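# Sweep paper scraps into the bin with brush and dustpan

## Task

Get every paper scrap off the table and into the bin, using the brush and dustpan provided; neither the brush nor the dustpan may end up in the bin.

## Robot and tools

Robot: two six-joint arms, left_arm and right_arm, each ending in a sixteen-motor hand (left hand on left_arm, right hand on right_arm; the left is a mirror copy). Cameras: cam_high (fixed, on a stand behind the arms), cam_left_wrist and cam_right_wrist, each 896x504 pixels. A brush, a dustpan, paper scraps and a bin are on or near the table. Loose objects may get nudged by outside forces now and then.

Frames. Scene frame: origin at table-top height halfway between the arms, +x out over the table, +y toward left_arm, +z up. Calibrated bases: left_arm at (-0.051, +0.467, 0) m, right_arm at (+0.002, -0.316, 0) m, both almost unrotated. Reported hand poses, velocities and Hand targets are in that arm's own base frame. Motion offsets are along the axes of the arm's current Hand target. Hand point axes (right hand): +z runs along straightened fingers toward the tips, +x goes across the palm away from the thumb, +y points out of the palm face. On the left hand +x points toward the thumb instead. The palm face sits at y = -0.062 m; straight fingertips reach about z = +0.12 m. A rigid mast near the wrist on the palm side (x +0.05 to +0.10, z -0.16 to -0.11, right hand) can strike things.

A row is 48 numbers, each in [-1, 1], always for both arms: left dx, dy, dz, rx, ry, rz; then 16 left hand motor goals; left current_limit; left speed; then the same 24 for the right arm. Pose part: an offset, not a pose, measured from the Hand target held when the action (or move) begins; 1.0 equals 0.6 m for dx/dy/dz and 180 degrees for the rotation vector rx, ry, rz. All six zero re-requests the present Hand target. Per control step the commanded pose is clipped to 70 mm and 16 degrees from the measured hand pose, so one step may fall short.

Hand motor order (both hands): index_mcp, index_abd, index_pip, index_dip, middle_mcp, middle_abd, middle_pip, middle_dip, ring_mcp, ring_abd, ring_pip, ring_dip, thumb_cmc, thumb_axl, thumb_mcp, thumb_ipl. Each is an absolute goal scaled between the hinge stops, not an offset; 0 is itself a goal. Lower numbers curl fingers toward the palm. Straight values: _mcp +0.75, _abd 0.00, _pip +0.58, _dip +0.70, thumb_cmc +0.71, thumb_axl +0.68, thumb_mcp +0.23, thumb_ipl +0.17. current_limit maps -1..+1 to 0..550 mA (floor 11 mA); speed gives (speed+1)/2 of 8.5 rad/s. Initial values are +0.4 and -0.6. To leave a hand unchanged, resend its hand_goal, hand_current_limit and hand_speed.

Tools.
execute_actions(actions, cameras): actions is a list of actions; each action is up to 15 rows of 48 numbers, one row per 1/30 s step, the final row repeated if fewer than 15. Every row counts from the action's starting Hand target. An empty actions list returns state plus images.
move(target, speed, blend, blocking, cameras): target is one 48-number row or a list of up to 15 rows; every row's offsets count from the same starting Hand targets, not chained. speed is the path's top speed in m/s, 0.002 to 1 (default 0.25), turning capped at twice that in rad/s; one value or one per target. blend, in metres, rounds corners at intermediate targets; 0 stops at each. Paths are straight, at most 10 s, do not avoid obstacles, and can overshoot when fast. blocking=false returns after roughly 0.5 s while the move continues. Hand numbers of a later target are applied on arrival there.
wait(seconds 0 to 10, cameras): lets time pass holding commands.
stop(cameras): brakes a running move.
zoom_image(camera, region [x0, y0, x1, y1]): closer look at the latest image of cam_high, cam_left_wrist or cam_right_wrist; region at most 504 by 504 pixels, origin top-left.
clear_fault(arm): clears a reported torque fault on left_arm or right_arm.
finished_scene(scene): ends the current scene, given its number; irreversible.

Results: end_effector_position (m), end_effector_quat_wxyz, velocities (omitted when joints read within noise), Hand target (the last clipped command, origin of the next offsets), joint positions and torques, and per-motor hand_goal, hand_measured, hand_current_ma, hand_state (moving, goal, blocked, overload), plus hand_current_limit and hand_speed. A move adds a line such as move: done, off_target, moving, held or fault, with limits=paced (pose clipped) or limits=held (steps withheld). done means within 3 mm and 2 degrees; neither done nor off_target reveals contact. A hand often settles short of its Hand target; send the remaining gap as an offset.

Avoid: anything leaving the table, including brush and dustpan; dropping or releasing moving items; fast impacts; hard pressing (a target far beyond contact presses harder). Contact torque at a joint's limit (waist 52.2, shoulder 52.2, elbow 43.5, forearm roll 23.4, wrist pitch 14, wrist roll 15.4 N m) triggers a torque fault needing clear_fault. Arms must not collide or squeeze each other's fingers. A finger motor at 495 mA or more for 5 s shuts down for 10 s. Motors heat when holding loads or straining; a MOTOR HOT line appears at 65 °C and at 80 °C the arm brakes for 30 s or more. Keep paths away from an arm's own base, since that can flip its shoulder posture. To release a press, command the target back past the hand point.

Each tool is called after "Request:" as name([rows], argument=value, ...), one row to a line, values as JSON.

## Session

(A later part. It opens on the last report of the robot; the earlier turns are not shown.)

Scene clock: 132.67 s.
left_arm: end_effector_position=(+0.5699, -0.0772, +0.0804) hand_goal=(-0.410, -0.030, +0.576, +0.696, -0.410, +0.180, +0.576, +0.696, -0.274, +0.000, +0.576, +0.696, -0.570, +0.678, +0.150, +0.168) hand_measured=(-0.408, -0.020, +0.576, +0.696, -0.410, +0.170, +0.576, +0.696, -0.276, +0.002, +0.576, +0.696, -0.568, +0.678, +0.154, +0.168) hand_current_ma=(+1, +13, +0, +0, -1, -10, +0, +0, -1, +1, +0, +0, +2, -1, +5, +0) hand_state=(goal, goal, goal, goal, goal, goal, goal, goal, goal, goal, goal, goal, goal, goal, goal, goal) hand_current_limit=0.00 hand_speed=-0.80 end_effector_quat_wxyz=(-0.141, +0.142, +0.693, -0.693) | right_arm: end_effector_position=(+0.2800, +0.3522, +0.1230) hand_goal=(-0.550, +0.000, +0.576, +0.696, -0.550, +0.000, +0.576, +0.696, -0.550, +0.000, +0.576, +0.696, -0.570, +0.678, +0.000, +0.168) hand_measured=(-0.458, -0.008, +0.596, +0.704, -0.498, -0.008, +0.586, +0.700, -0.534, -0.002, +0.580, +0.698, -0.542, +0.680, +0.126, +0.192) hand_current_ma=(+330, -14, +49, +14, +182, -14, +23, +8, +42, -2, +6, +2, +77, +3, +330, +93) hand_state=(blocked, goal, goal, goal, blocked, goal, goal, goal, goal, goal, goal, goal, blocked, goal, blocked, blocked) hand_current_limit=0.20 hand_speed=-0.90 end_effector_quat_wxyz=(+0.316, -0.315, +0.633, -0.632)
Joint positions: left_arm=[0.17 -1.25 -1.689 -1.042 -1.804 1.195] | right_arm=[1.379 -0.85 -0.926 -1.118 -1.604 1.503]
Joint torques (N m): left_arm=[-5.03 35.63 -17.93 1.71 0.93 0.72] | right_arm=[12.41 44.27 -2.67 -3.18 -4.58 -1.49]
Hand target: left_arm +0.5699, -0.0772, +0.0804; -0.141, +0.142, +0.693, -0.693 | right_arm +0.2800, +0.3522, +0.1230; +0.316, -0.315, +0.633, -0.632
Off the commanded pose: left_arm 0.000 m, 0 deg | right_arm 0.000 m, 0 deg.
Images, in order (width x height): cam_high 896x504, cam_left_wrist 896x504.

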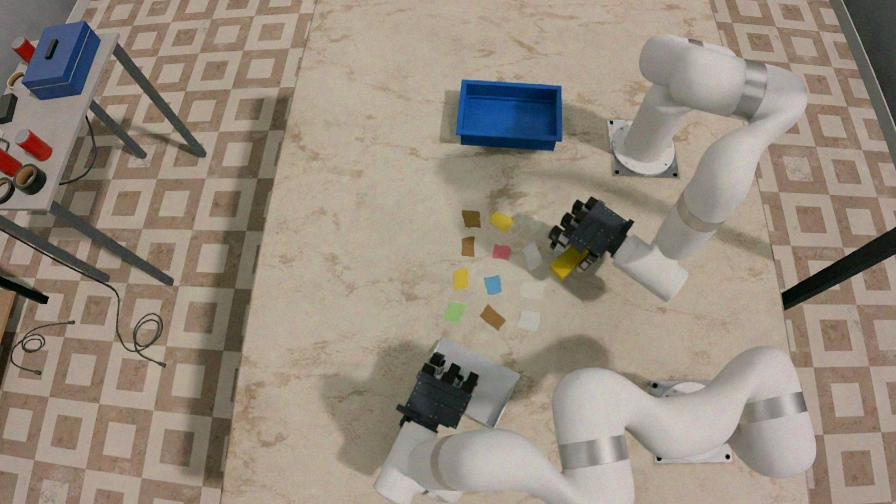

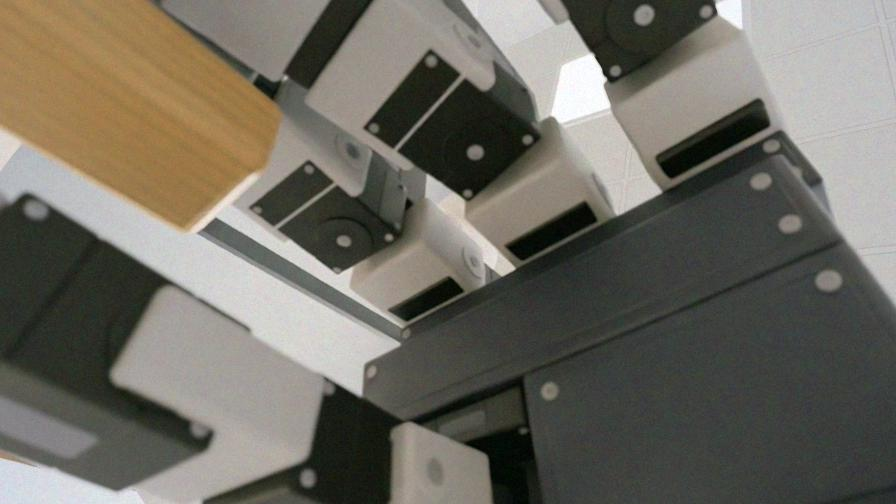

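Request:
execute_actions([
  [[0,0,0,0,0,0,-0.48,-0.03,0.576,0.696,-0.48,0.18,0.576,0.696,-0.274,0,0.576,0.696,-0.571,0.678,0.07,0.168,0,-0.8,0,0,0,0,0,0,-0.55,0,0.576,0.696,-0.55,0,0.576,0.696,-0.55,0,0.576,0.696,-0.571,0.678,0.0,0.168,0.2,-0.9]],
  [[0,0,0,0,0,0,-0.48,-0.03,0.576,0.696,-0.48,0.18,0.576,0.696,-0.274,0,0.576,0.696,-0.571,0.678,0.07,0.168,0,-0.8,0,0,0,0,0,0,-0.55,0,0.576,0.696,-0.55,0,0.576,0.696,-0.55,0,0.576,0.696,-0.571,0.678,0.0,0.168,0.2,-0.9]],
], cameras=["cam_left_wrist"])

Request:
execute_actions([
  [[0,0,0,0,0,0,-0.56,-0.03,0.576,0.696,-0.56,0.18,0.576,0.696,-0.274,0,0.576,0.696,-0.571,0.678,0.0,0.168,0,-0.8,0,0,0,0,0,0,-0.55,0,0.576,0.696,-0.55,0,0.576,0.696,-0.55,0,0.576,0.696,-0.571,0.678,0.0,0.168,0.2,-0.9]],
  [[0,0,0,0,0,0,-0.56,-0.03,0.576,0.696,-0.56,0.18,0.576,0.696,-0.274,0,0.576,0.696,-0.571,0.678,0.0,0.168,0,-0.8,0,0,0,0,0,0,-0.55,0,0.576,0.696,-0.55,0,0.576,0.696,-0.55,0,0.576,0.696,-0.571,0.678,0.0,0.168,0.2,-0.9]],
], cameras=["cam_left_wrist","cam_high"])

Scene clock: 134.50 s.
left_arm: end_effector_position=(+0.5699, -0.0772, +0.0804) hand_goal=(-0.480, -0.030, +0.576, +0.696, -0.480, +0.180, +0.576, +0.696, -0.274, +0.000, +0.576, +0.696, -0.570, +0.678, +0.070, +0.168) hand_measured=(-0.478, -0.020, +0.576, +0.696, -0.480, +0.170, +0.576, +0.696, -0.276, +0.002, +0.576, +0.696, -0.568, +0.678, +0.088, +0.170) hand_current_ma=(+2, +13, +0, +0, +0, -10, +0, +0, -1, +1, +0, +0, +2, -1, +43, +2) hand_state=(goal, goal, goal, goal, goal, goal, goal, goal, goal, goal, goal, goal, goal, goal, goal, goal) hand_current_limit=0.00 hand_speed=-0.80 end_effector_quat_wxyz=(-0.141, +0.142, +0.693, -0.693) | right_arm: end_effector_position=(+0.2800, +0.3522, +0.1230) hand_goal=(-0.550, +0.000, +0.576, +0.696, -0.550, +0.000, +0.576, +0.696, -0.550, +0.000, +0.576, +0.696, -0.570, +0.678, +0.000, +0.168) hand_measured=(-0.458, -0.008, +0.596, +0.704, -0.498, -0.008, +0.586, +0.700, -0.534, -0.002, +0.580, +0.698, -0.542, +0.680, +0.126, +0.192) hand_current_ma=(+330, -14, +49, +14, +182, -14, +23, +8, +42, -2, +6, +2, +77, +3, +330, +93) hand_state=(blocked, goal, goal, goal, blocked, goal, goal, goal, goal, goal, goal, goal, blocked, goal, blocked, blocked) hand_current_limit=0.20 hand_speed=-0.90 end_effector_quat_wxyz=(+0.316, -0.315, +0.633, -0.632)
Joint positions: left_arm=[0.17 -1.25 -1.689 -1.042 -1.804 1.195] | right_arm=[1.379 -0.85 -0.926 -1.118 -1.604 1.503]
Joint torques (N m): left_arm=[-5.38 36.62 -17.54 2.08 0.74 0.73] | right_arm=[12.7 43.4 -2.93 -3.14 -4.56 -1.46]
Hand target: left_arm +0.5699, -0.0772, +0.0804; -0.141, +0.142, +0.693, -0.693 | right_arm +0.2800, +0.3522, +0.1230; +0.316, -0.315, +0.633, -0.632
Off the commanded pose: left_arm 0.000 m, 0 deg | right_arm 0.000 m, 0 deg.
Images, in order (width x height): cam_left_wrist 896x504.

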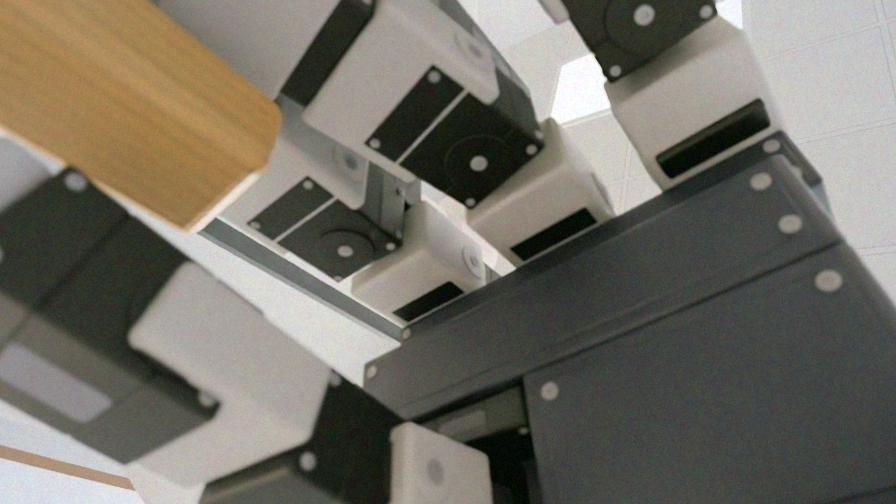

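Scene clock: 135.70 s.
left_arm: end_effector_position=(+0.5699, -0.0772, +0.0804) hand_goal=(-0.560, -0.030, +0.576, +0.696, -0.560, +0.180, +0.576, +0.696, -0.274, +0.000, +0.576, +0.696, -0.570, +0.678, +0.000, +0.168) hand_measured=(-0.526, -0.020, +0.582, +0.698, -0.524, +0.170, +0.586, +0.698, -0.276, +0.002, +0.576, +0.696, -0.568, +0.678, +0.066, +0.180) hand_current_ma=(+84, +13, +8, +2, +88, -10, +13, +3, -1, +1, +0, +0, +2, -1, +266, +25) hand_state=(blocked, goal, goal, goal, blocked, goal, goal, goal, goal, goal, goal, goal, goal, goal, blocked, goal) hand_current_limit=0.00 hand_speed=-0.80 end_effector_quat_wxyz=(-0.141, +0.142, +0.693, -0.693) | right_arm: end_effector_position=(+0.2800, +0.3522, +0.1230) hand_goal=(-0.550, +0.000, +0.576, +0.696, -0.550, +0.000, +0.576, +0.696, -0.550, +0.000, +0.576, +0.696, -0.570, +0.678, +0.000, +0.168) hand_measured=(-0.458, -0.008, +0.596, +0.704, -0.498, -0.008, +0.586, +0.700, -0.534, -0.002, +0.580, +0.698, -0.542, +0.680, +0.126, +0.192) hand_current_ma=(+330, -14, +49, +14, +182, -14, +23, +8, +42, -2, +6, +2, +77, +3, +330, +93) hand_state=(blocked, goal, goal, goal, blocked, goal, goal, goal, goal, goal, goal, goal, blocked, goal, blocked, blocked) hand_current_limit=0.20 hand_speed=-0.90 end_effector_quat_wxyz=(+0.316, -0.315, +0.633, -0.632)
Joint positions: left_arm=[0.17 -1.25 -1.689 -1.042 -1.804 1.195] | right_arm=[1.379 -0.85 -0.926 -1.118 -1.604 1.503]
Joint torques (N m): left_arm=[-4.85 38.67 -17.47 2.33 0.71 0.77] | right_arm=[12.7 43.64 -2.71 -3.57 -4.58 -1.47]
Hand target: left_arm +0.5699, -0.0772, +0.0804; -0.141, +0.142, +0.693, -0.693 | right_arm +0.2800, +0.3522, +0.1230; +0.316, -0.315, +0.633, -0.632
Off the commanded pose: left_arm 0.000 m, 0 deg | right_arm 0.000 m, 0 deg.
Images, in order (width x height): cam_high 896x504, cam_left_wrist 896x504.

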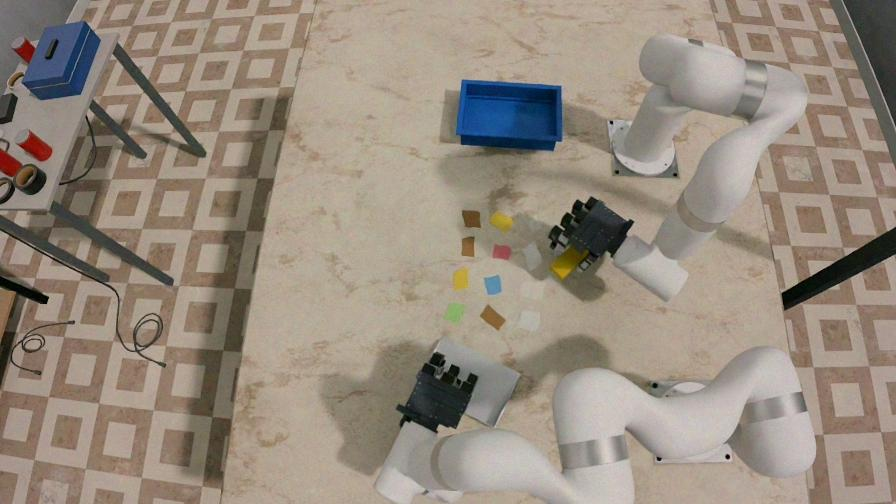

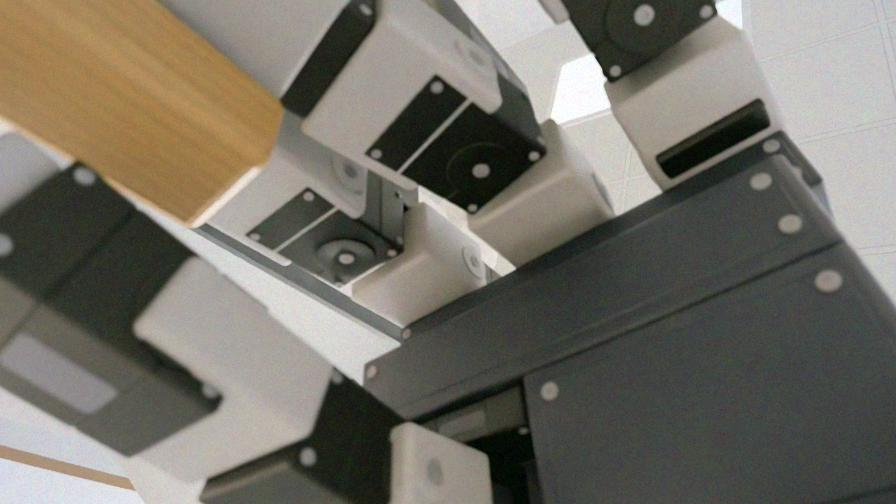

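Request:
execute_actions([
  [[0,0,0,0,0,0,-0.62,-0.03,0.576,0.696,-0.62,0.18,0.576,0.696,-0.6,0,0.576,0.696,-0.571,0.678,-0.04,0.168,0.4,-0.8,0,0,0,0,0,0,-0.55,0,0.576,0.696,-0.55,0,0.576,0.696,-0.55,0,0.576,0.696,-0.571,0.678,0.0,0.168,0.2,-0.9]],
  [[0,0,0,0,0,0,-0.62,-0.03,0.576,0.696,-0.62,0.18,0.576,0.696,-0.6,0,0.576,0.696,-0.571,0.678,-0.04,0.168,0.4,-0.8,0,0,0,0,0,0,-0.55,0,0.576,0.696,-0.55,0,0.576,0.696,-0.55,0,0.576,0.696,-0.571,0.678,0.0,0.168,0.2,-0.9]],
], cameras=["cam_left_wrist"])

Request:
move(target=[0,-0.07,0,0,0,0,-0.62,-0.03,0.576,0.696,-0.62,0.18,0.576,0.696,-0.6,0,0.576,0.696,-0.571,0.678,-0.04,0.168,0.4,-0.8,0,0,0,0,0,0,-0.55,0,0.576,0.696,-0.55,0,0.576,0.696,-0.55,0,0.576,0.696,-0.571,0.678,0.0,0.168,0.2,-0.9], speed=0.05, cameras=["cam_left_wrist","cam_high"])

Request:
zoom_image(camera="cam_high", region=[400, 320, 540, 460])

Scene clock: 137.77 s.
left_arm: end_effector_position=(+0.5699, -0.0772, +0.0804) hand_goal=(-0.620, -0.030, +0.576, +0.696, -0.620, +0.180, +0.576, +0.696, -0.600, +0.000, +0.576, +0.696, -0.570, +0.678, -0.040, +0.168) hand_measured=(-0.538, -0.020, +0.596, +0.706, -0.540, +0.170, +0.602, +0.706, -0.598, +0.002, +0.576, +0.696, -0.568, +0.678, +0.064, +0.184) hand_current_ma=(+268, +13, +35, +13, +264, -10, +51, +14, +2, +1, +0, +0, +2, -1, +385, +38) hand_state=(blocked, goal, goal, goal, blocked, goal, blocked, goal, goal, goal, goal, goal, goal, goal, blocked, goal) hand_current_limit=0.40 hand_speed=-0.80 end_effector_quat_wxyz=(-0.141, +0.142, +0.693, -0.693) | right_arm: end_effector_position=(+0.2800, +0.3522, +0.1230) hand_goal=(-0.550, +0.000, +0.576, +0.696, -0.550, +0.000, +0.576, +0.696, -0.550, +0.000, +0.576, +0.696, -0.570, +0.678, +0.000, +0.168) hand_measured=(-0.458, -0.008, +0.596, +0.704, -0.498, -0.008, +0.586, +0.700, -0.534, -0.002, +0.580, +0.698, -0.542, +0.680, +0.126, +0.192) hand_current_ma=(+330, -14, +49, +14, +182, -14, +23, +8, +42, -2, +6, +2, +77, +3, +330, +93) hand_state=(blocked, goal, goal, goal, blocked, goal, goal, goal, goal, goal, goal, goal, blocked, goal, blocked, blocked) hand_current_limit=0.20 hand_speed=-0.90 end_effector_quat_wxyz=(+0.316, -0.315, +0.633, -0.632)
Joint positions: left_arm=[0.17 -1.25 -1.689 -1.042 -1.804 1.195] | right_arm=[1.379 -0.85 -0.926 -1.118 -1.604 1.503]
Joint torques (N m): left_arm=[-5.3 37.33 -17.87 1.63 0.62 0.7] | right_arm=[12.92 43.33 -2.9 -3.4 -4.42 -1.53]
Hand target: left_arm +0.5699, -0.0772, +0.0804; -0.141, +0.142, +0.693, -0.693 | right_arm +0.2800, +0.3522, +0.1230; +0.316, -0.315, +0.633, -0.632
Off the commanded pose: left_arm 0.000 m, 0 deg | right_arm 0.000 m, 0 deg.
Images, in order (width x height): cam_left_wrist 896x504.

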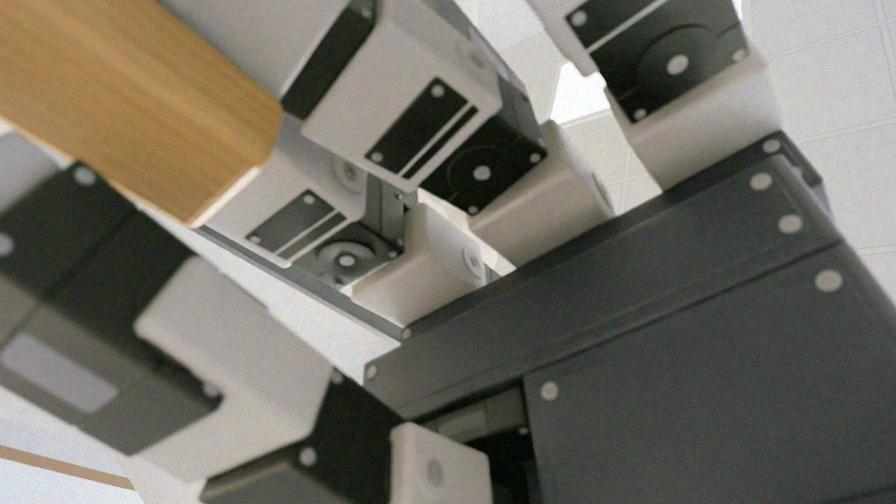

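Scene clock: 138.97 s.
left_arm: end_effector_position=(+0.5698, -0.0772, +0.1224) hand_goal=(-0.620, -0.030, +0.576, +0.696, -0.620, +0.180, +0.576, +0.696, -0.600, +0.000, +0.576, +0.696, -0.570, +0.678, -0.040, +0.168) hand_measured=(-0.558, -0.022, +0.600, +0.706, -0.570, +0.166, +0.602, +0.706, -0.598, +0.002, +0.576, +0.696, -0.546, +0.680, +0.050, +0.204) hand_current_ma=(+182, +8, +46, +16, +134, -18, +52, +13, +2, +1, +0, +0, +52, +1, +385, +122) hand_state=(blocked, goal, blocked, goal, blocked, goal, blocked, goal, goal, goal, goal, goal, moving, goal, blocked, blocked) hand_current_limit=0.40 hand_speed=-0.80 end_effector_quat_wxyz=(-0.141, +0.142, +0.693, -0.693) | right_arm: end_effector_position=(+0.2800, +0.3522, +0.1230) hand_goal=(-0.550, +0.000, +0.576, +0.696, -0.550, +0.000, +0.576, +0.696, -0.550, +0.000, +0.576, +0.696, -0.570, +0.678, +0.000, +0.168) hand_measured=(-0.458, -0.008, +0.596, +0.704, -0.498, -0.008, +0.586, +0.700, -0.534, -0.002, +0.580, +0.698, -0.542, +0.680, +0.126, +0.192) hand_current_ma=(+330, -14, +49, +14, +182, -14, +23, +8, +42, -2, +6, +2, +77, +3, +330, +93) hand_state=(blocked, goal, goal, goal, blocked, goal, goal, goal, goal, goal, goal, goal, blocked, goal, blocked, blocked) hand_current_limit=0.20 hand_speed=-0.90 end_effector_quat_wxyz=(+0.316, -0.315, +0.633, -0.632)
Joint positions: left_arm=[0.17 -1.167 -1.642 -1.05 -1.822 1.163] | right_arm=[1.379 -0.85 -0.926 -1.118 -1.604 1.503]
Joint torques (N m): left_arm=[-0.19 75.63 -4.49 -3.1 -3.95 -1.01] | right_arm=[12.71 41.73 -2.1 -3.34 -4.5 -1.46]
Hand target: left_arm +0.5699, -0.0772, +0.1224; -0.141, +0.142, +0.693, -0.693 | right_arm +0.2800, +0.3522, +0.1230; +0.316, -0.315, +0.633, -0.632
Off the commanded pose: left_arm 0.000 m, 0 deg | right_arm 0.000 m, 0 deg.
move: done
Images, in order (width x height): cam_high 896x504, cam_left_wrist 896x504.

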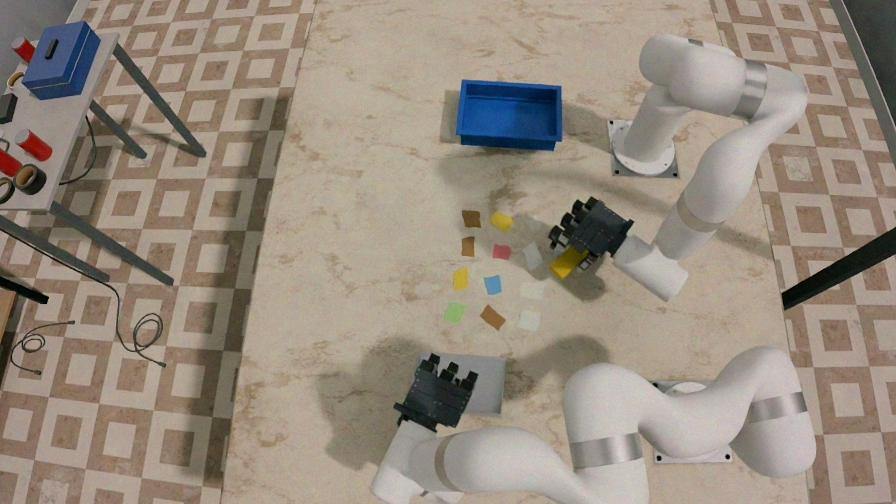

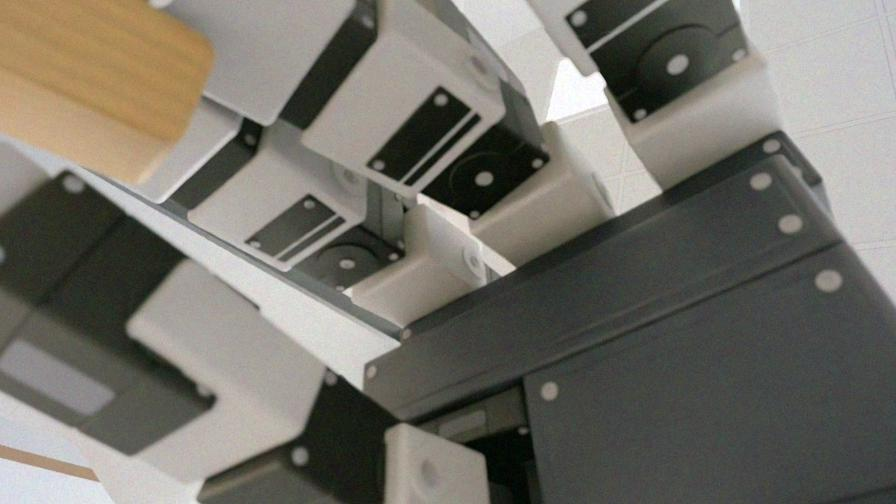

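Scaled by 3.600 from the camera's 896x504 image, which has a finer 1280x720 frame.

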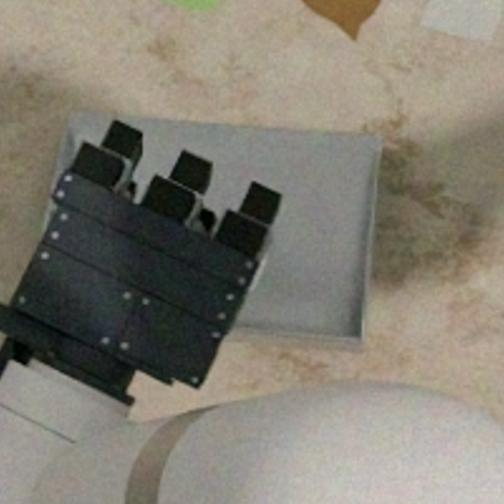

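Request:
move([
  [0,0.07,0,0,0,0,-0.62,-0.03,0.576,0.696,-0.62,0.18,0.576,0.696,-0.6,0,0.576,0.696,-0.571,0.678,-0.04,0.168,0.4,-0.8,0,0,0,0,0,0,-0.55,0,0.576,0.696,-0.55,0,0.576,0.696,-0.55,0,0.576,0.696,-0.571,0.678,0.0,0.168,0.2,-0.9],
  [0,0.07,0,0,0,0,-0.274,-0.03,0.576,0.696,-0.274,0.18,0.576,0.696,-0.274,0,0.576,0.696,-0.571,0.678,0.226,0.168,0.4,-0.8,0,0,0,0,0,0,-0.55,0,0.576,0.696,-0.55,0,0.576,0.696,-0.55,0,0.576,0.696,-0.571,0.678,0.0,0.168,0.2,-0.9],
], speed=0.05, cameras=["cam_left_wrist","cam_high"])

Request:
zoom_image(camera="cam_high", region=[400, 320, 540, 460])

Scene clock: 141.40 s.
left_arm: end_effector_position=(+0.5650, -0.0784, +0.1150) hand_goal=(-0.620, -0.030, +0.576, +0.696, -0.620, +0.180, +0.576, +0.696, -0.600, +0.000, +0.576, +0.696, -0.570, +0.678, -0.040, +0.168) hand_measured=(-0.598, -0.028, +0.578, +0.696, -0.590, +0.158, +0.598, +0.706, -0.598, +0.002, +0.576, +0.696, -0.540, +0.680, +0.028, +0.196) hand_current_ma=(+44, +2, +2, +0, +68, -37, +41, +15, +2, +1, +0, +0, +64, +3, +275, +89) hand_state=(blocked, goal, goal, goal, blocked, blocked, blocked, goal, goal, goal, goal, goal, blocked, goal, blocked, blocked) hand_current_limit=0.40 hand_speed=-0.80 end_effector_quat_wxyz=(-0.151, +0.145, +0.675, -0.708) | right_arm: end_effector_position=(+0.2800, +0.3522, +0.1230) hand_goal=(-0.550, +0.000, +0.576, +0.696, -0.550, +0.000, +0.576, +0.696, -0.550, +0.000, +0.576, +0.696, -0.570, +0.678, +0.000, +0.168) hand_measured=(-0.458, -0.008, +0.596, +0.704, -0.498, -0.008, +0.586, +0.700, -0.534, -0.002, +0.580, +0.698, -0.542, +0.680, +0.126, +0.192) hand_current_ma=(+330, -14, +49, +14, +182, -14, +23, +8, +42, -2, +6, +2, +77, +3, +330, +93) hand_state=(blocked, goal, goal, goal, blocked, goal, goal, goal, goal, goal, goal, goal, blocked, goal, blocked, blocked) hand_current_limit=0.20 hand_speed=-0.90 end_effector_quat_wxyz=(+0.316, -0.315, +0.633, -0.632)
Joint positions: left_arm=[0.17 -1.202 -1.662 -1.047 -1.865 1.177] | right_arm=[1.379 -0.85 -0.926 -1.118 -1.604 1.503]
Joint torques (N m): left_arm=[-1.24 48.39 -10.66 0.51 -3.69 0.74] | right_arm=[13.34 43.61 -2.4 -3.4 -4.44 -1.42]
Hand target: left_arm +0.5650, -0.0784, +0.1150; -0.151, +0.145, +0.675, -0.708 (not the last commanded pose) | right_arm +0.2800, +0.3522, +0.1230; +0.316, -0.315, +0.633, -0.632
Off the commanded pose: left_arm 0.035 m, 3 deg | right_arm 0.000 m, 0 deg.
TORQUE FAULT: the external load on joint 5 (wrist pitch) of the left arm reached its load limit, and that arm stopped. The contact can be on any part of that arm beyond that joint, not only on its tool. A torque fault puts only its own arm into a fault stop. That arm's remaining commands of this call were not run. The hold on joint 5 (wrist pitch) of that arm was moved back by the arm itself, up to 3 degrees, as the stop began. That arm is still stopped at the end of this call. While its stop runs, that arm, its gripper or tool too, takes no new command.
CLEAR FAULT: the left arm stays stopped (state 4) until you call clear_fault(arm="left_arm").
End effector pose when the fault began: left_arm: position (+0.5698, -0.0772, +0.1048), quat_wxyz (-0.142, +0.142, +0.692, -0.694)
Joint positions when the fault began: left_arm=[0.17 -1.202 -1.661 -1.046 -1.816 1.177]
move: fault (left_arm); path passed 0 of 2 targets; target 2's new numbers were not sent
Images, in order (width x height): cam_high 896x504, cam_left_wrist 896x504.

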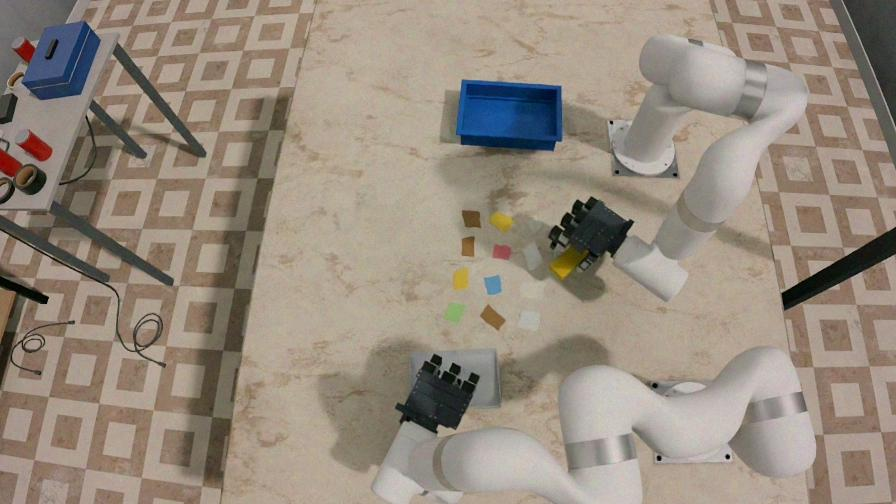

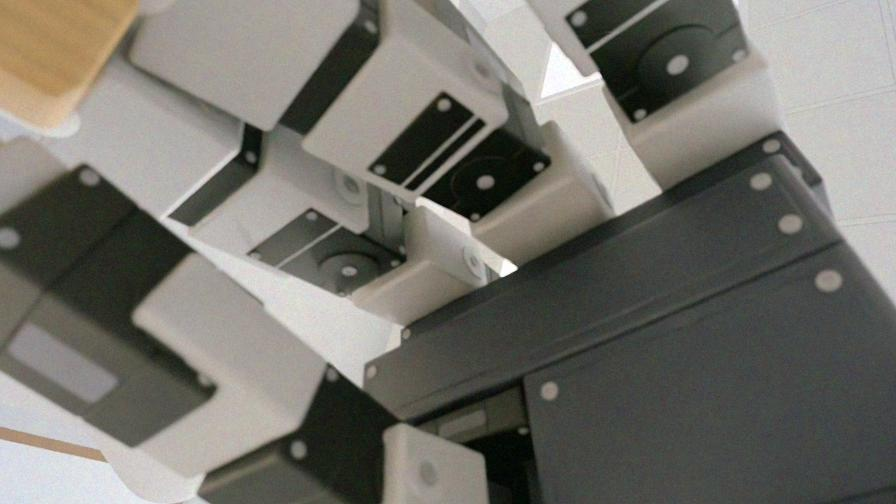

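Scaled by 3.600 from the camera's 896x504 image, which has a finer 1280x720 frame.

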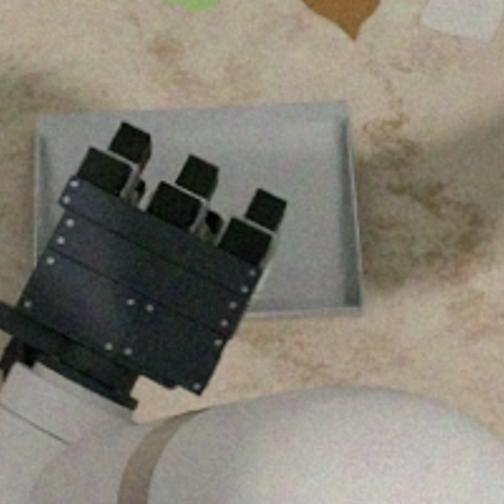

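Request:
clear_fault(arm="left_arm")

Request:
execute_actions([
  [[0,0,0,0,0,0,-0.274,-0.03,0.576,0.696,-0.274,0.18,0.576,0.696,-0.274,0,0.576,0.696,-0.571,0.678,0.226,0.168,0.4,-0.8,0,0,0,0,0,0,-0.55,0,0.576,0.696,-0.55,0,0.576,0.696,-0.55,0,0.576,0.696,-0.571,0.678,0.0,0.168,0.2,-0.9]],
  [[0,0,0,0,0,0,-0.274,-0.03,0.576,0.696,-0.274,0.18,0.576,0.696,-0.274,0,0.576,0.696,-0.571,0.678,0.226,0.168,0.4,-0.8,0,0,0,0,0,0,-0.55,0,0.576,0.696,-0.55,0,0.576,0.696,-0.55,0,0.576,0.696,-0.571,0.678,0.0,0.168,0.2,-0.9]],
], cameras=["all"])

Request:
zoom_image(camera="cam_high", region=[400, 320, 540, 460])

Scene clock: 141.93 s.
left_arm: end_effector_position=(+0.5650, -0.0784, +0.1150) hand_goal=(-0.620, -0.030, +0.576, +0.696, -0.620, +0.180, +0.576, +0.696, -0.600, +0.000, +0.576, +0.696, -0.570, +0.678, -0.040, +0.168) hand_measured=(-0.598, -0.028, +0.578, +0.696, -0.590, +0.158, +0.598, +0.706, -0.598, +0.002, +0.576, +0.696, -0.540, +0.680, +0.028, +0.196) hand_current_ma=(+44, +2, +2, +0, +68, -37, +41, +15, +2, +1, +0, +0, +64, +3, +276, +89) hand_state=(blocked, goal, goal, goal, blocked, blocked, blocked, goal, goal, goal, goal, goal, blocked, goal, blocked, blocked) hand_current_limit=0.40 hand_speed=-0.80 end_effector_quat_wxyz=(-0.151, +0.145, +0.675, -0.708) | right_arm: end_effector_position=(+0.2800, +0.3522, +0.1230) hand_goal=(-0.550, +0.000, +0.576, +0.696, -0.550, +0.000, +0.576, +0.696, -0.550, +0.000, +0.576, +0.696, -0.570, +0.678, +0.000, +0.168) hand_measured=(-0.458, -0.008, +0.596, +0.704, -0.498, -0.008, +0.586, +0.700, -0.534, -0.002, +0.580, +0.698, -0.542, +0.680, +0.126, +0.192) hand_current_ma=(+330, -14, +49, +14, +182, -14, +23, +8, +42, -2, +6, +2, +77, +3, +330, +93) hand_state=(blocked, goal, goal, goal, blocked, goal, goal, goal, goal, goal, goal, goal, blocked, goal, blocked, blocked) hand_current_limit=0.20 hand_speed=-0.90 end_effector_quat_wxyz=(+0.316, -0.315, +0.633, -0.632)
Joint positions: left_arm=[0.17 -1.202 -1.662 -1.047 -1.865 1.177] | right_arm=[1.379 -0.85 -0.926 -1.118 -1.604 1.503]
Joint torques (N m): left_arm=[-0.07 48.09 -10.49 1.01 -3.5 0.69] | right_arm=[13.51 43.77 -2.43 -3.2 -4.51 -1.32]
Hand target: left_arm +0.5650, -0.0784, +0.1150; -0.151, +0.145, +0.675, -0.708 (not the last commanded pose) | right_arm +0.2800, +0.3522, +0.1230; +0.316, -0.315, +0.633, -0.632
Off the commanded pose: left_arm 0.035 m, 3 deg | right_arm 0.000 m, 0 deg.
TORQUE FAULT, CONTINUED: the left arm's stop, for the torque fault of joint 5 (wrist pitch) that an earlier result reported, is over. The call counts as one of the actions that you can send in this scene. The hold on joint 5 (wrist pitch) of that arm was moved back by the arm itself, up to 3 degrees, as the stop began. That arm's target is now where it stood when the stop ended, not its last command. That arm keeps its grip as last carried out and accepts commands again: back off and push less far.
CLEAR FAULT: your call cleared the left arm's torque fault. If a joint's load stays at its limit, that arm stops again at once.

Scene clock: 143.13 s.
left_arm: end_effector_position=(+0.5650, -0.0784, +0.1150) hand_goal=(-0.274, -0.030, +0.576, +0.696, -0.274, +0.180, +0.576, +0.696, -0.274, +0.000, +0.576, +0.696, -0.570, +0.678, +0.226, +0.168) hand_measured=(-0.292, -0.026, +0.576, +0.696, -0.280, +0.162, +0.580, +0.700, -0.284, +0.002, +0.576, +0.696, -0.568, +0.680, +0.224, +0.170) hand_current_ma=(-32, +3, +0, +0, -7, -26, +3, +3, -15, +1, +0, +0, +2, +3, -2, +2) hand_state=(goal, goal, goal, goal, goal, goal, goal, goal, goal, goal, goal, goal, goal, goal, goal, goal) hand_current_limit=0.40 hand_speed=-0.80 end_effector_quat_wxyz=(-0.151, +0.145, +0.675, -0.708) | right_arm: end_effector_position=(+0.2800, +0.3522, +0.1230) hand_goal=(-0.550, +0.000, +0.576, +0.696, -0.550, +0.000, +0.576, +0.696, -0.550, +0.000, +0.576, +0.696, -0.570, +0.678, +0.000, +0.168) hand_measured=(-0.458, -0.008, +0.596, +0.704, -0.498, -0.008, +0.586, +0.700, -0.534, -0.002, +0.580, +0.698, -0.542, +0.680, +0.126, +0.192) hand_current_ma=(+330, -14, +49, +14, +182, -14, +23, +8, +42, -2, +6, +2, +77, +3, +330, +93) hand_state=(blocked, goal, goal, goal, blocked, goal, goal, goal, goal, goal, goal, goal, blocked, goal, blocked, blocked) hand_current_limit=0.20 hand_speed=-0.90 end_effector_quat_wxyz=(+0.316, -0.315, +0.633, -0.632)
Joint positions: left_arm=[0.17 -1.202 -1.662 -1.047 -1.865 1.177] | right_arm=[1.379 -0.85 -0.926 -1.118 -1.604 1.503]
Joint torques (N m): left_arm=[-0.67 57.27 -11.34 0.35 -1.04 0.01] | right_arm=[12.68 42.79 -3.02 -3.2 -4.48 -1.35]
Hand target: left_arm +0.5650, -0.0784, +0.1150; -0.151, +0.145, +0.675, -0.708 | right_arm +0.2800, +0.3522, +0.1230; +0.316, -0.315, +0.633, -0.632
Off the commanded pose: left_arm 0.000 m, 0 deg | right_arm 0.000 m, 0 deg.

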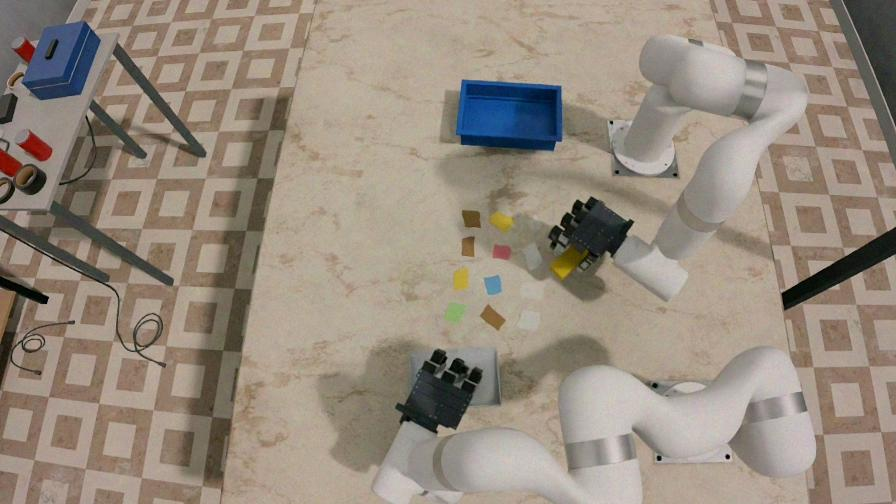

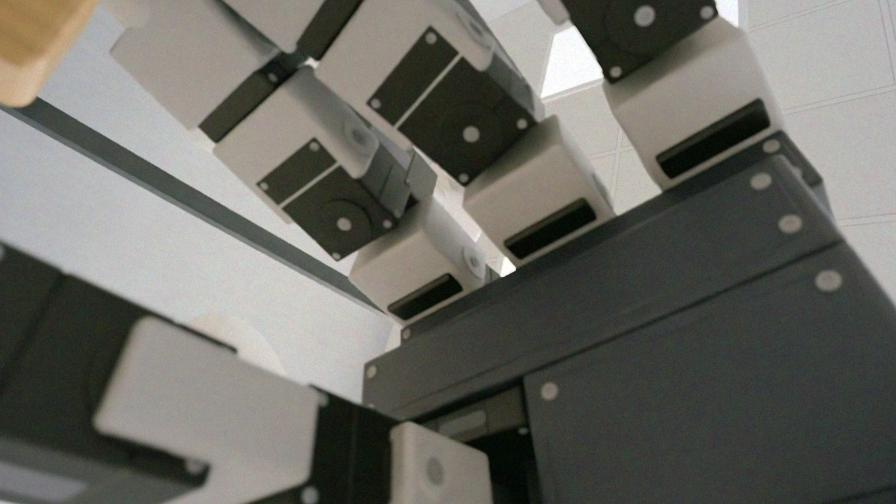

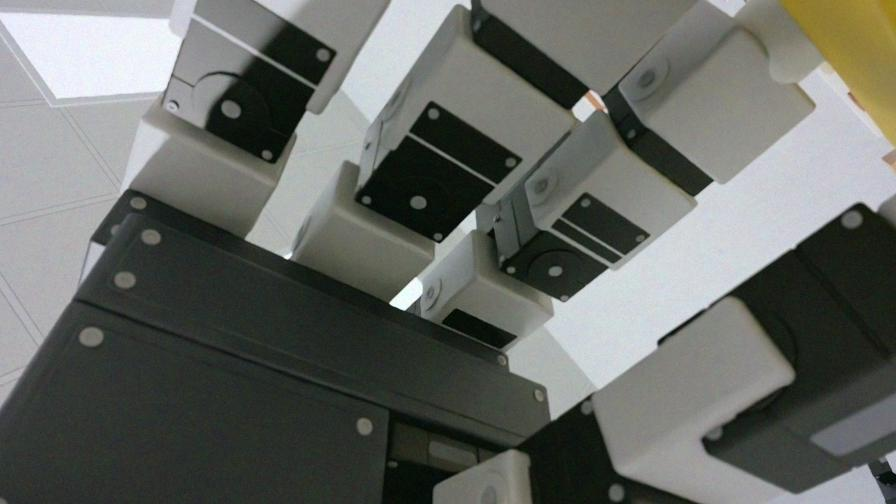

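Scaled by 3.600 from the camera's 896x504 image, which has a finer 1280x720 frame.

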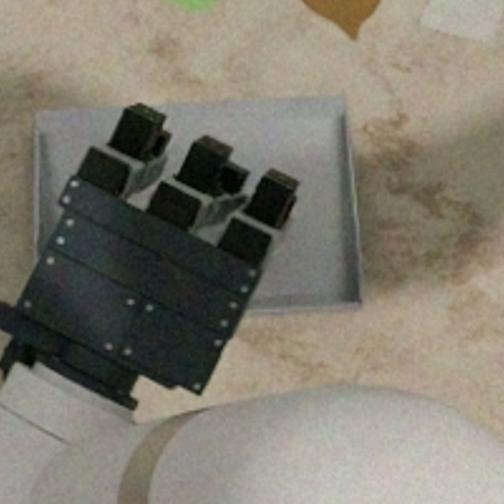

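Request:
move([
  [0,-0.2,0,0,0,0,-0.274,0,0.576,0.696,-0.274,0,0.576,0.696,-0.274,0,0.576,0.696,-0.571,0.678,0.226,0.168,0.4,-0.8,0,0,0,0,0,0,-0.55,0,0.576,0.696,-0.55,0,0.576,0.696,-0.55,0,0.576,0.696,-0.571,0.678,0.0,0.168,0.2,-0.9],
  [-0.1997,-0.2192,-0.3125,-0.2047,-0.0794,0.3149,-0.274,0,0.576,0.696,-0.274,0,0.576,0.696,-0.274,0,0.576,0.696,-0.571,0.678,0.226,0.168,0.4,-0.8,0,0,0,0,0,0,-0.55,0,0.576,0.696,-0.55,0,0.576,0.696,-0.55,0,0.576,0.696,-0.571,0.678,0.0,0.168,0.2,-0.9],
], blend=[0.03,0], cameras=["cam_left_wrist","cam_high"])

Request:
zoom_image(camera="cam_left_wrist", region=[0, 50, 430, 450])

Request:
zoom_image(camera="cam_high", region=[400, 320, 540, 460])

Scene clock: 147.33 s.
left_arm: end_effector_position=(+0.7534, +0.0490, +0.2376) hand_goal=(-0.274, +0.000, +0.576, +0.696, -0.274, +0.000, +0.576, +0.696, -0.274, +0.000, +0.576, +0.696, -0.570, +0.678, +0.226, +0.168) hand_measured=(-0.276, +0.000, +0.576, +0.696, -0.274, +0.004, +0.578, +0.698, -0.274, +0.002, +0.576, +0.696, -0.564, +0.680, +0.224, +0.170) hand_current_ma=(-1, +0, +0, +0, -1, +2, +1, +2, -1, +1, +0, +0, +7, +3, -2, +2) hand_state=(goal, goal, goal, goal, goal, goal, goal, goal, goal, goal, goal, goal, goal, goal, goal, goal) hand_current_limit=0.40 hand_speed=-0.80 end_effector_quat_wxyz=(+0.327, +0.396, +0.720, -0.466) | right_arm: end_effector_position=(+0.2800, +0.3522, +0.1230) hand_goal=(-0.550, +0.000, +0.576, +0.696, -0.550, +0.000, +0.576, +0.696, -0.550, +0.000, +0.576, +0.696, -0.570, +0.678, +0.000, +0.168) hand_measured=(-0.458, -0.008, +0.596, +0.704, -0.498, -0.008, +0.586, +0.700, -0.534, -0.002, +0.580, +0.698, -0.542, +0.680, +0.126, +0.192) hand_current_ma=(+330, -14, +49, +14, +182, -14, +23, +8, +42, -2, +6, +2, +77, +3, +330, +93) hand_state=(blocked, goal, goal, goal, blocked, goal, goal, goal, goal, goal, goal, goal, blocked, goal, blocked, blocked) hand_current_limit=0.20 hand_speed=-0.90 end_effector_quat_wxyz=(+0.316, -0.315, +0.633, -0.632)
Joint positions: left_arm=[0.327 -0.935 -1.642 -1.175 -1.435 1.992] | right_arm=[1.379 -0.85 -0.926 -1.118 -1.604 1.503]
Joint torques (N m): left_arm=[6.76 37 -21.64 -2.87 1.4 0.88] | right_arm=[12.79 42.2 -2.04 -3.49 -4.41 -1.38]
Hand target: left_arm +0.7535, +0.0490, +0.2376; +0.327, +0.396, +0.720, -0.466 | right_arm +0.2800, +0.3522, +0.1230; +0.316, -0.315, +0.633, -0.632
Off the commanded pose: left_arm 0.000 m, 0 deg | right_arm 0.000 m, 0 deg.
move: done
Images, in order (width x height): cam_high 896x504, cam_left_wrist 896x504.

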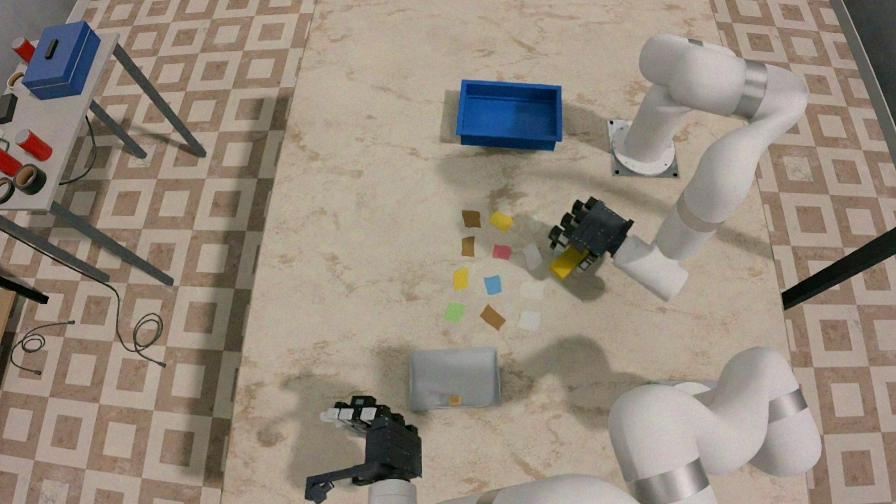

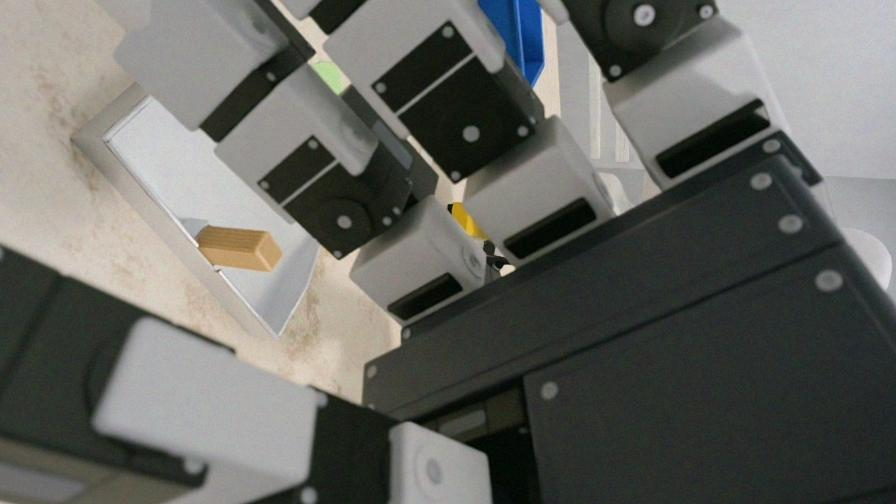

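Scaled by 1.172 from the camera's 896x504 image, which has a finer 1280x720 frame.

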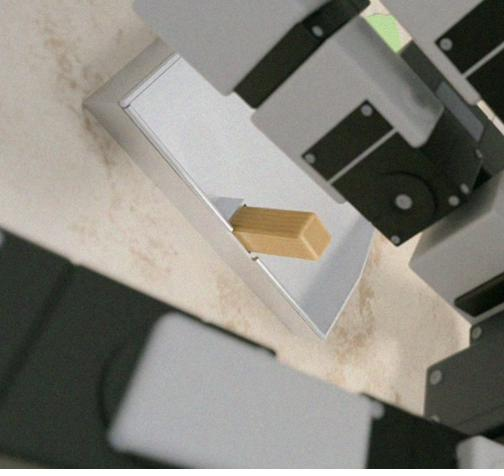

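Scaled by 3.600 from the camera's 896x504 image, which has a finer 1280x720 frame.

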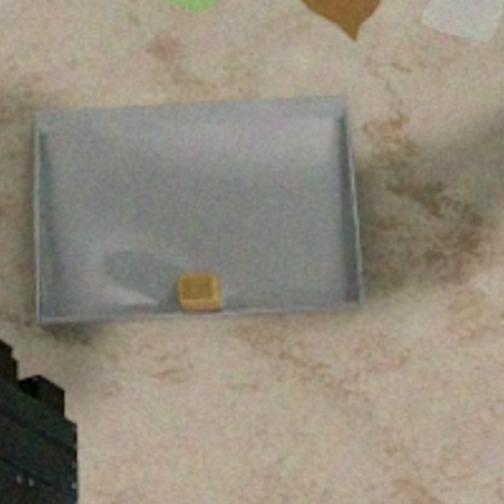

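Request:
move(target=[0.1948,-0.2183,0.2045,0.0981,-0.0705,-0.3525,-0.274,-0.03,0.576,0.696,-0.274,0.18,0.576,0.696,-0.274,0,0.576,0.696,-0.6,0.678,0.226,0.384,0.4,-0.8,0,0,0,0,0,0,-0.55,0,0.576,0.696,-0.55,0,0.576,0.696,-0.55,0,0.576,0.696,-0.571,0.678,0.0,0.168,0.2,-0.9], cameras=["cam_left_wrist","cam_high"])

Request:
zoom_image(camera="cam_high", region=[400, 320, 540, 460])

Scene clock: 151.97 s.
left_arm: end_effector_position=(+0.5962, -0.0671, +0.1503) hand_goal=(-0.274, -0.030, +0.576, +0.696, -0.274, +0.180, +0.576, +0.696, -0.274, +0.000, +0.576, +0.696, -0.600, +0.678, +0.226, +0.384) hand_measured=(-0.276, -0.020, +0.576, +0.696, -0.276, +0.170, +0.578, +0.698, -0.276, +0.002, +0.576, +0.696, -0.598, +0.680, +0.224, +0.382) hand_current_ma=(-1, +13, +0, +0, -1, -11, +1, +2, -1, +1, +0, +0, +3, +2, -2, -3) hand_state=(goal, goal, goal, goal, goal, goal, goal, goal, goal, goal, goal, goal, goal, goal, goal, goal) hand_current_limit=0.40 hand_speed=-0.80 end_effector_quat_wxyz=(+0.047, -0.047, +0.705, -0.706) | right_arm: end_effector_position=(+0.2800, +0.3522, +0.1230) hand_goal=(-0.550, +0.000, +0.576, +0.696, -0.550, +0.000, +0.576, +0.696, -0.550, +0.000, +0.576, +0.696, -0.570, +0.678, +0.000, +0.168) hand_measured=(-0.458, -0.008, +0.596, +0.704, -0.498, -0.008, +0.586, +0.700, -0.534, -0.002, +0.580, +0.698, -0.542, +0.680, +0.126, +0.192) hand_current_ma=(+330, -14, +49, +14, +182, -14, +23, +8, +42, -2, +6, +2, +77, +3, +330, +93) hand_state=(blocked, goal, goal, goal, blocked, goal, goal, goal, goal, goal, goal, goal, blocked, goal, blocked, blocked) hand_current_limit=0.20 hand_speed=-0.90 end_effector_quat_wxyz=(+0.316, -0.315, +0.633, -0.632)
Joint positions: left_arm=[0.256 -0.972 -1.322 -1.456 -1.613 1.223] | right_arm=[1.379 -0.85 -0.926 -1.118 -1.604 1.503]
Joint torques (N m): left_arm=[-6.34 30.56 -3 -2.7 -3.34 -0.87] | right_arm=[11.37 43.83 -2.25 -3.8 -4.44 -1.29]
Hand target: left_arm +0.5962, -0.0672, +0.1502; +0.047, -0.047, +0.705, -0.706 | right_arm +0.2800, +0.3522, +0.1230; +0.316, -0.315, +0.633, -0.632
Off the commanded pose: left_arm 0.000 m, 0 deg | right_arm 0.000 m, 0 deg.
move: done
Images, in order (width x height): cam_high 896x504, cam_left_wrist 896x504.

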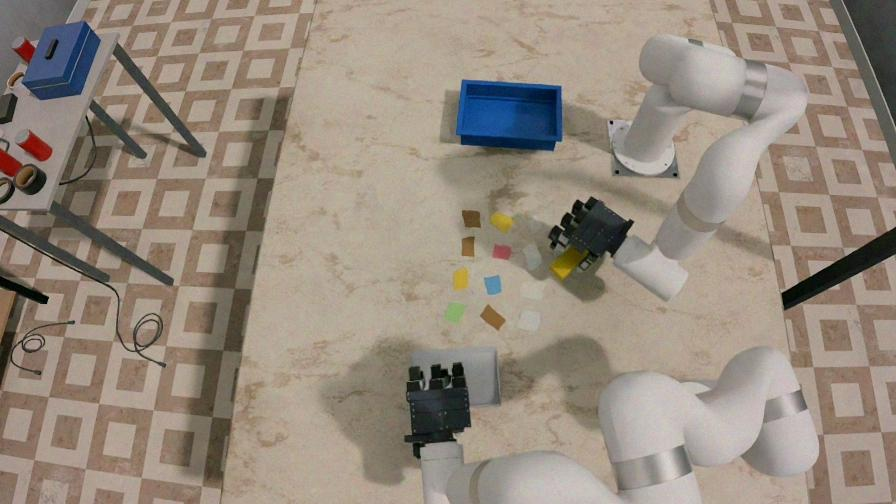

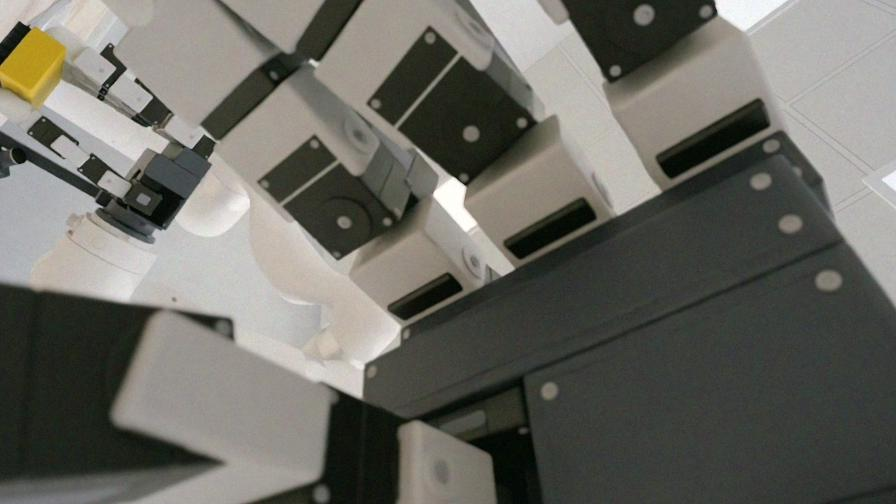

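Scaled by 3.600 from the camera's 896x504 image, which has a finer 1280x720 frame.

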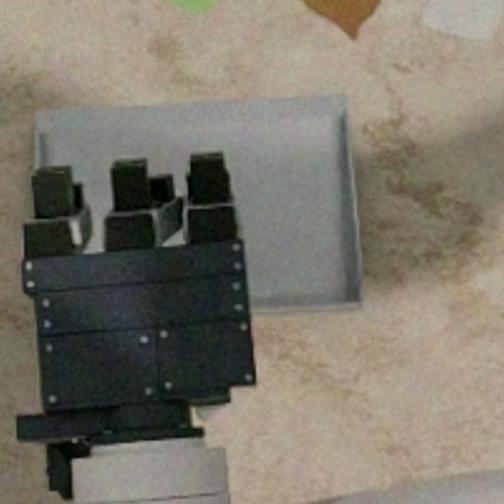

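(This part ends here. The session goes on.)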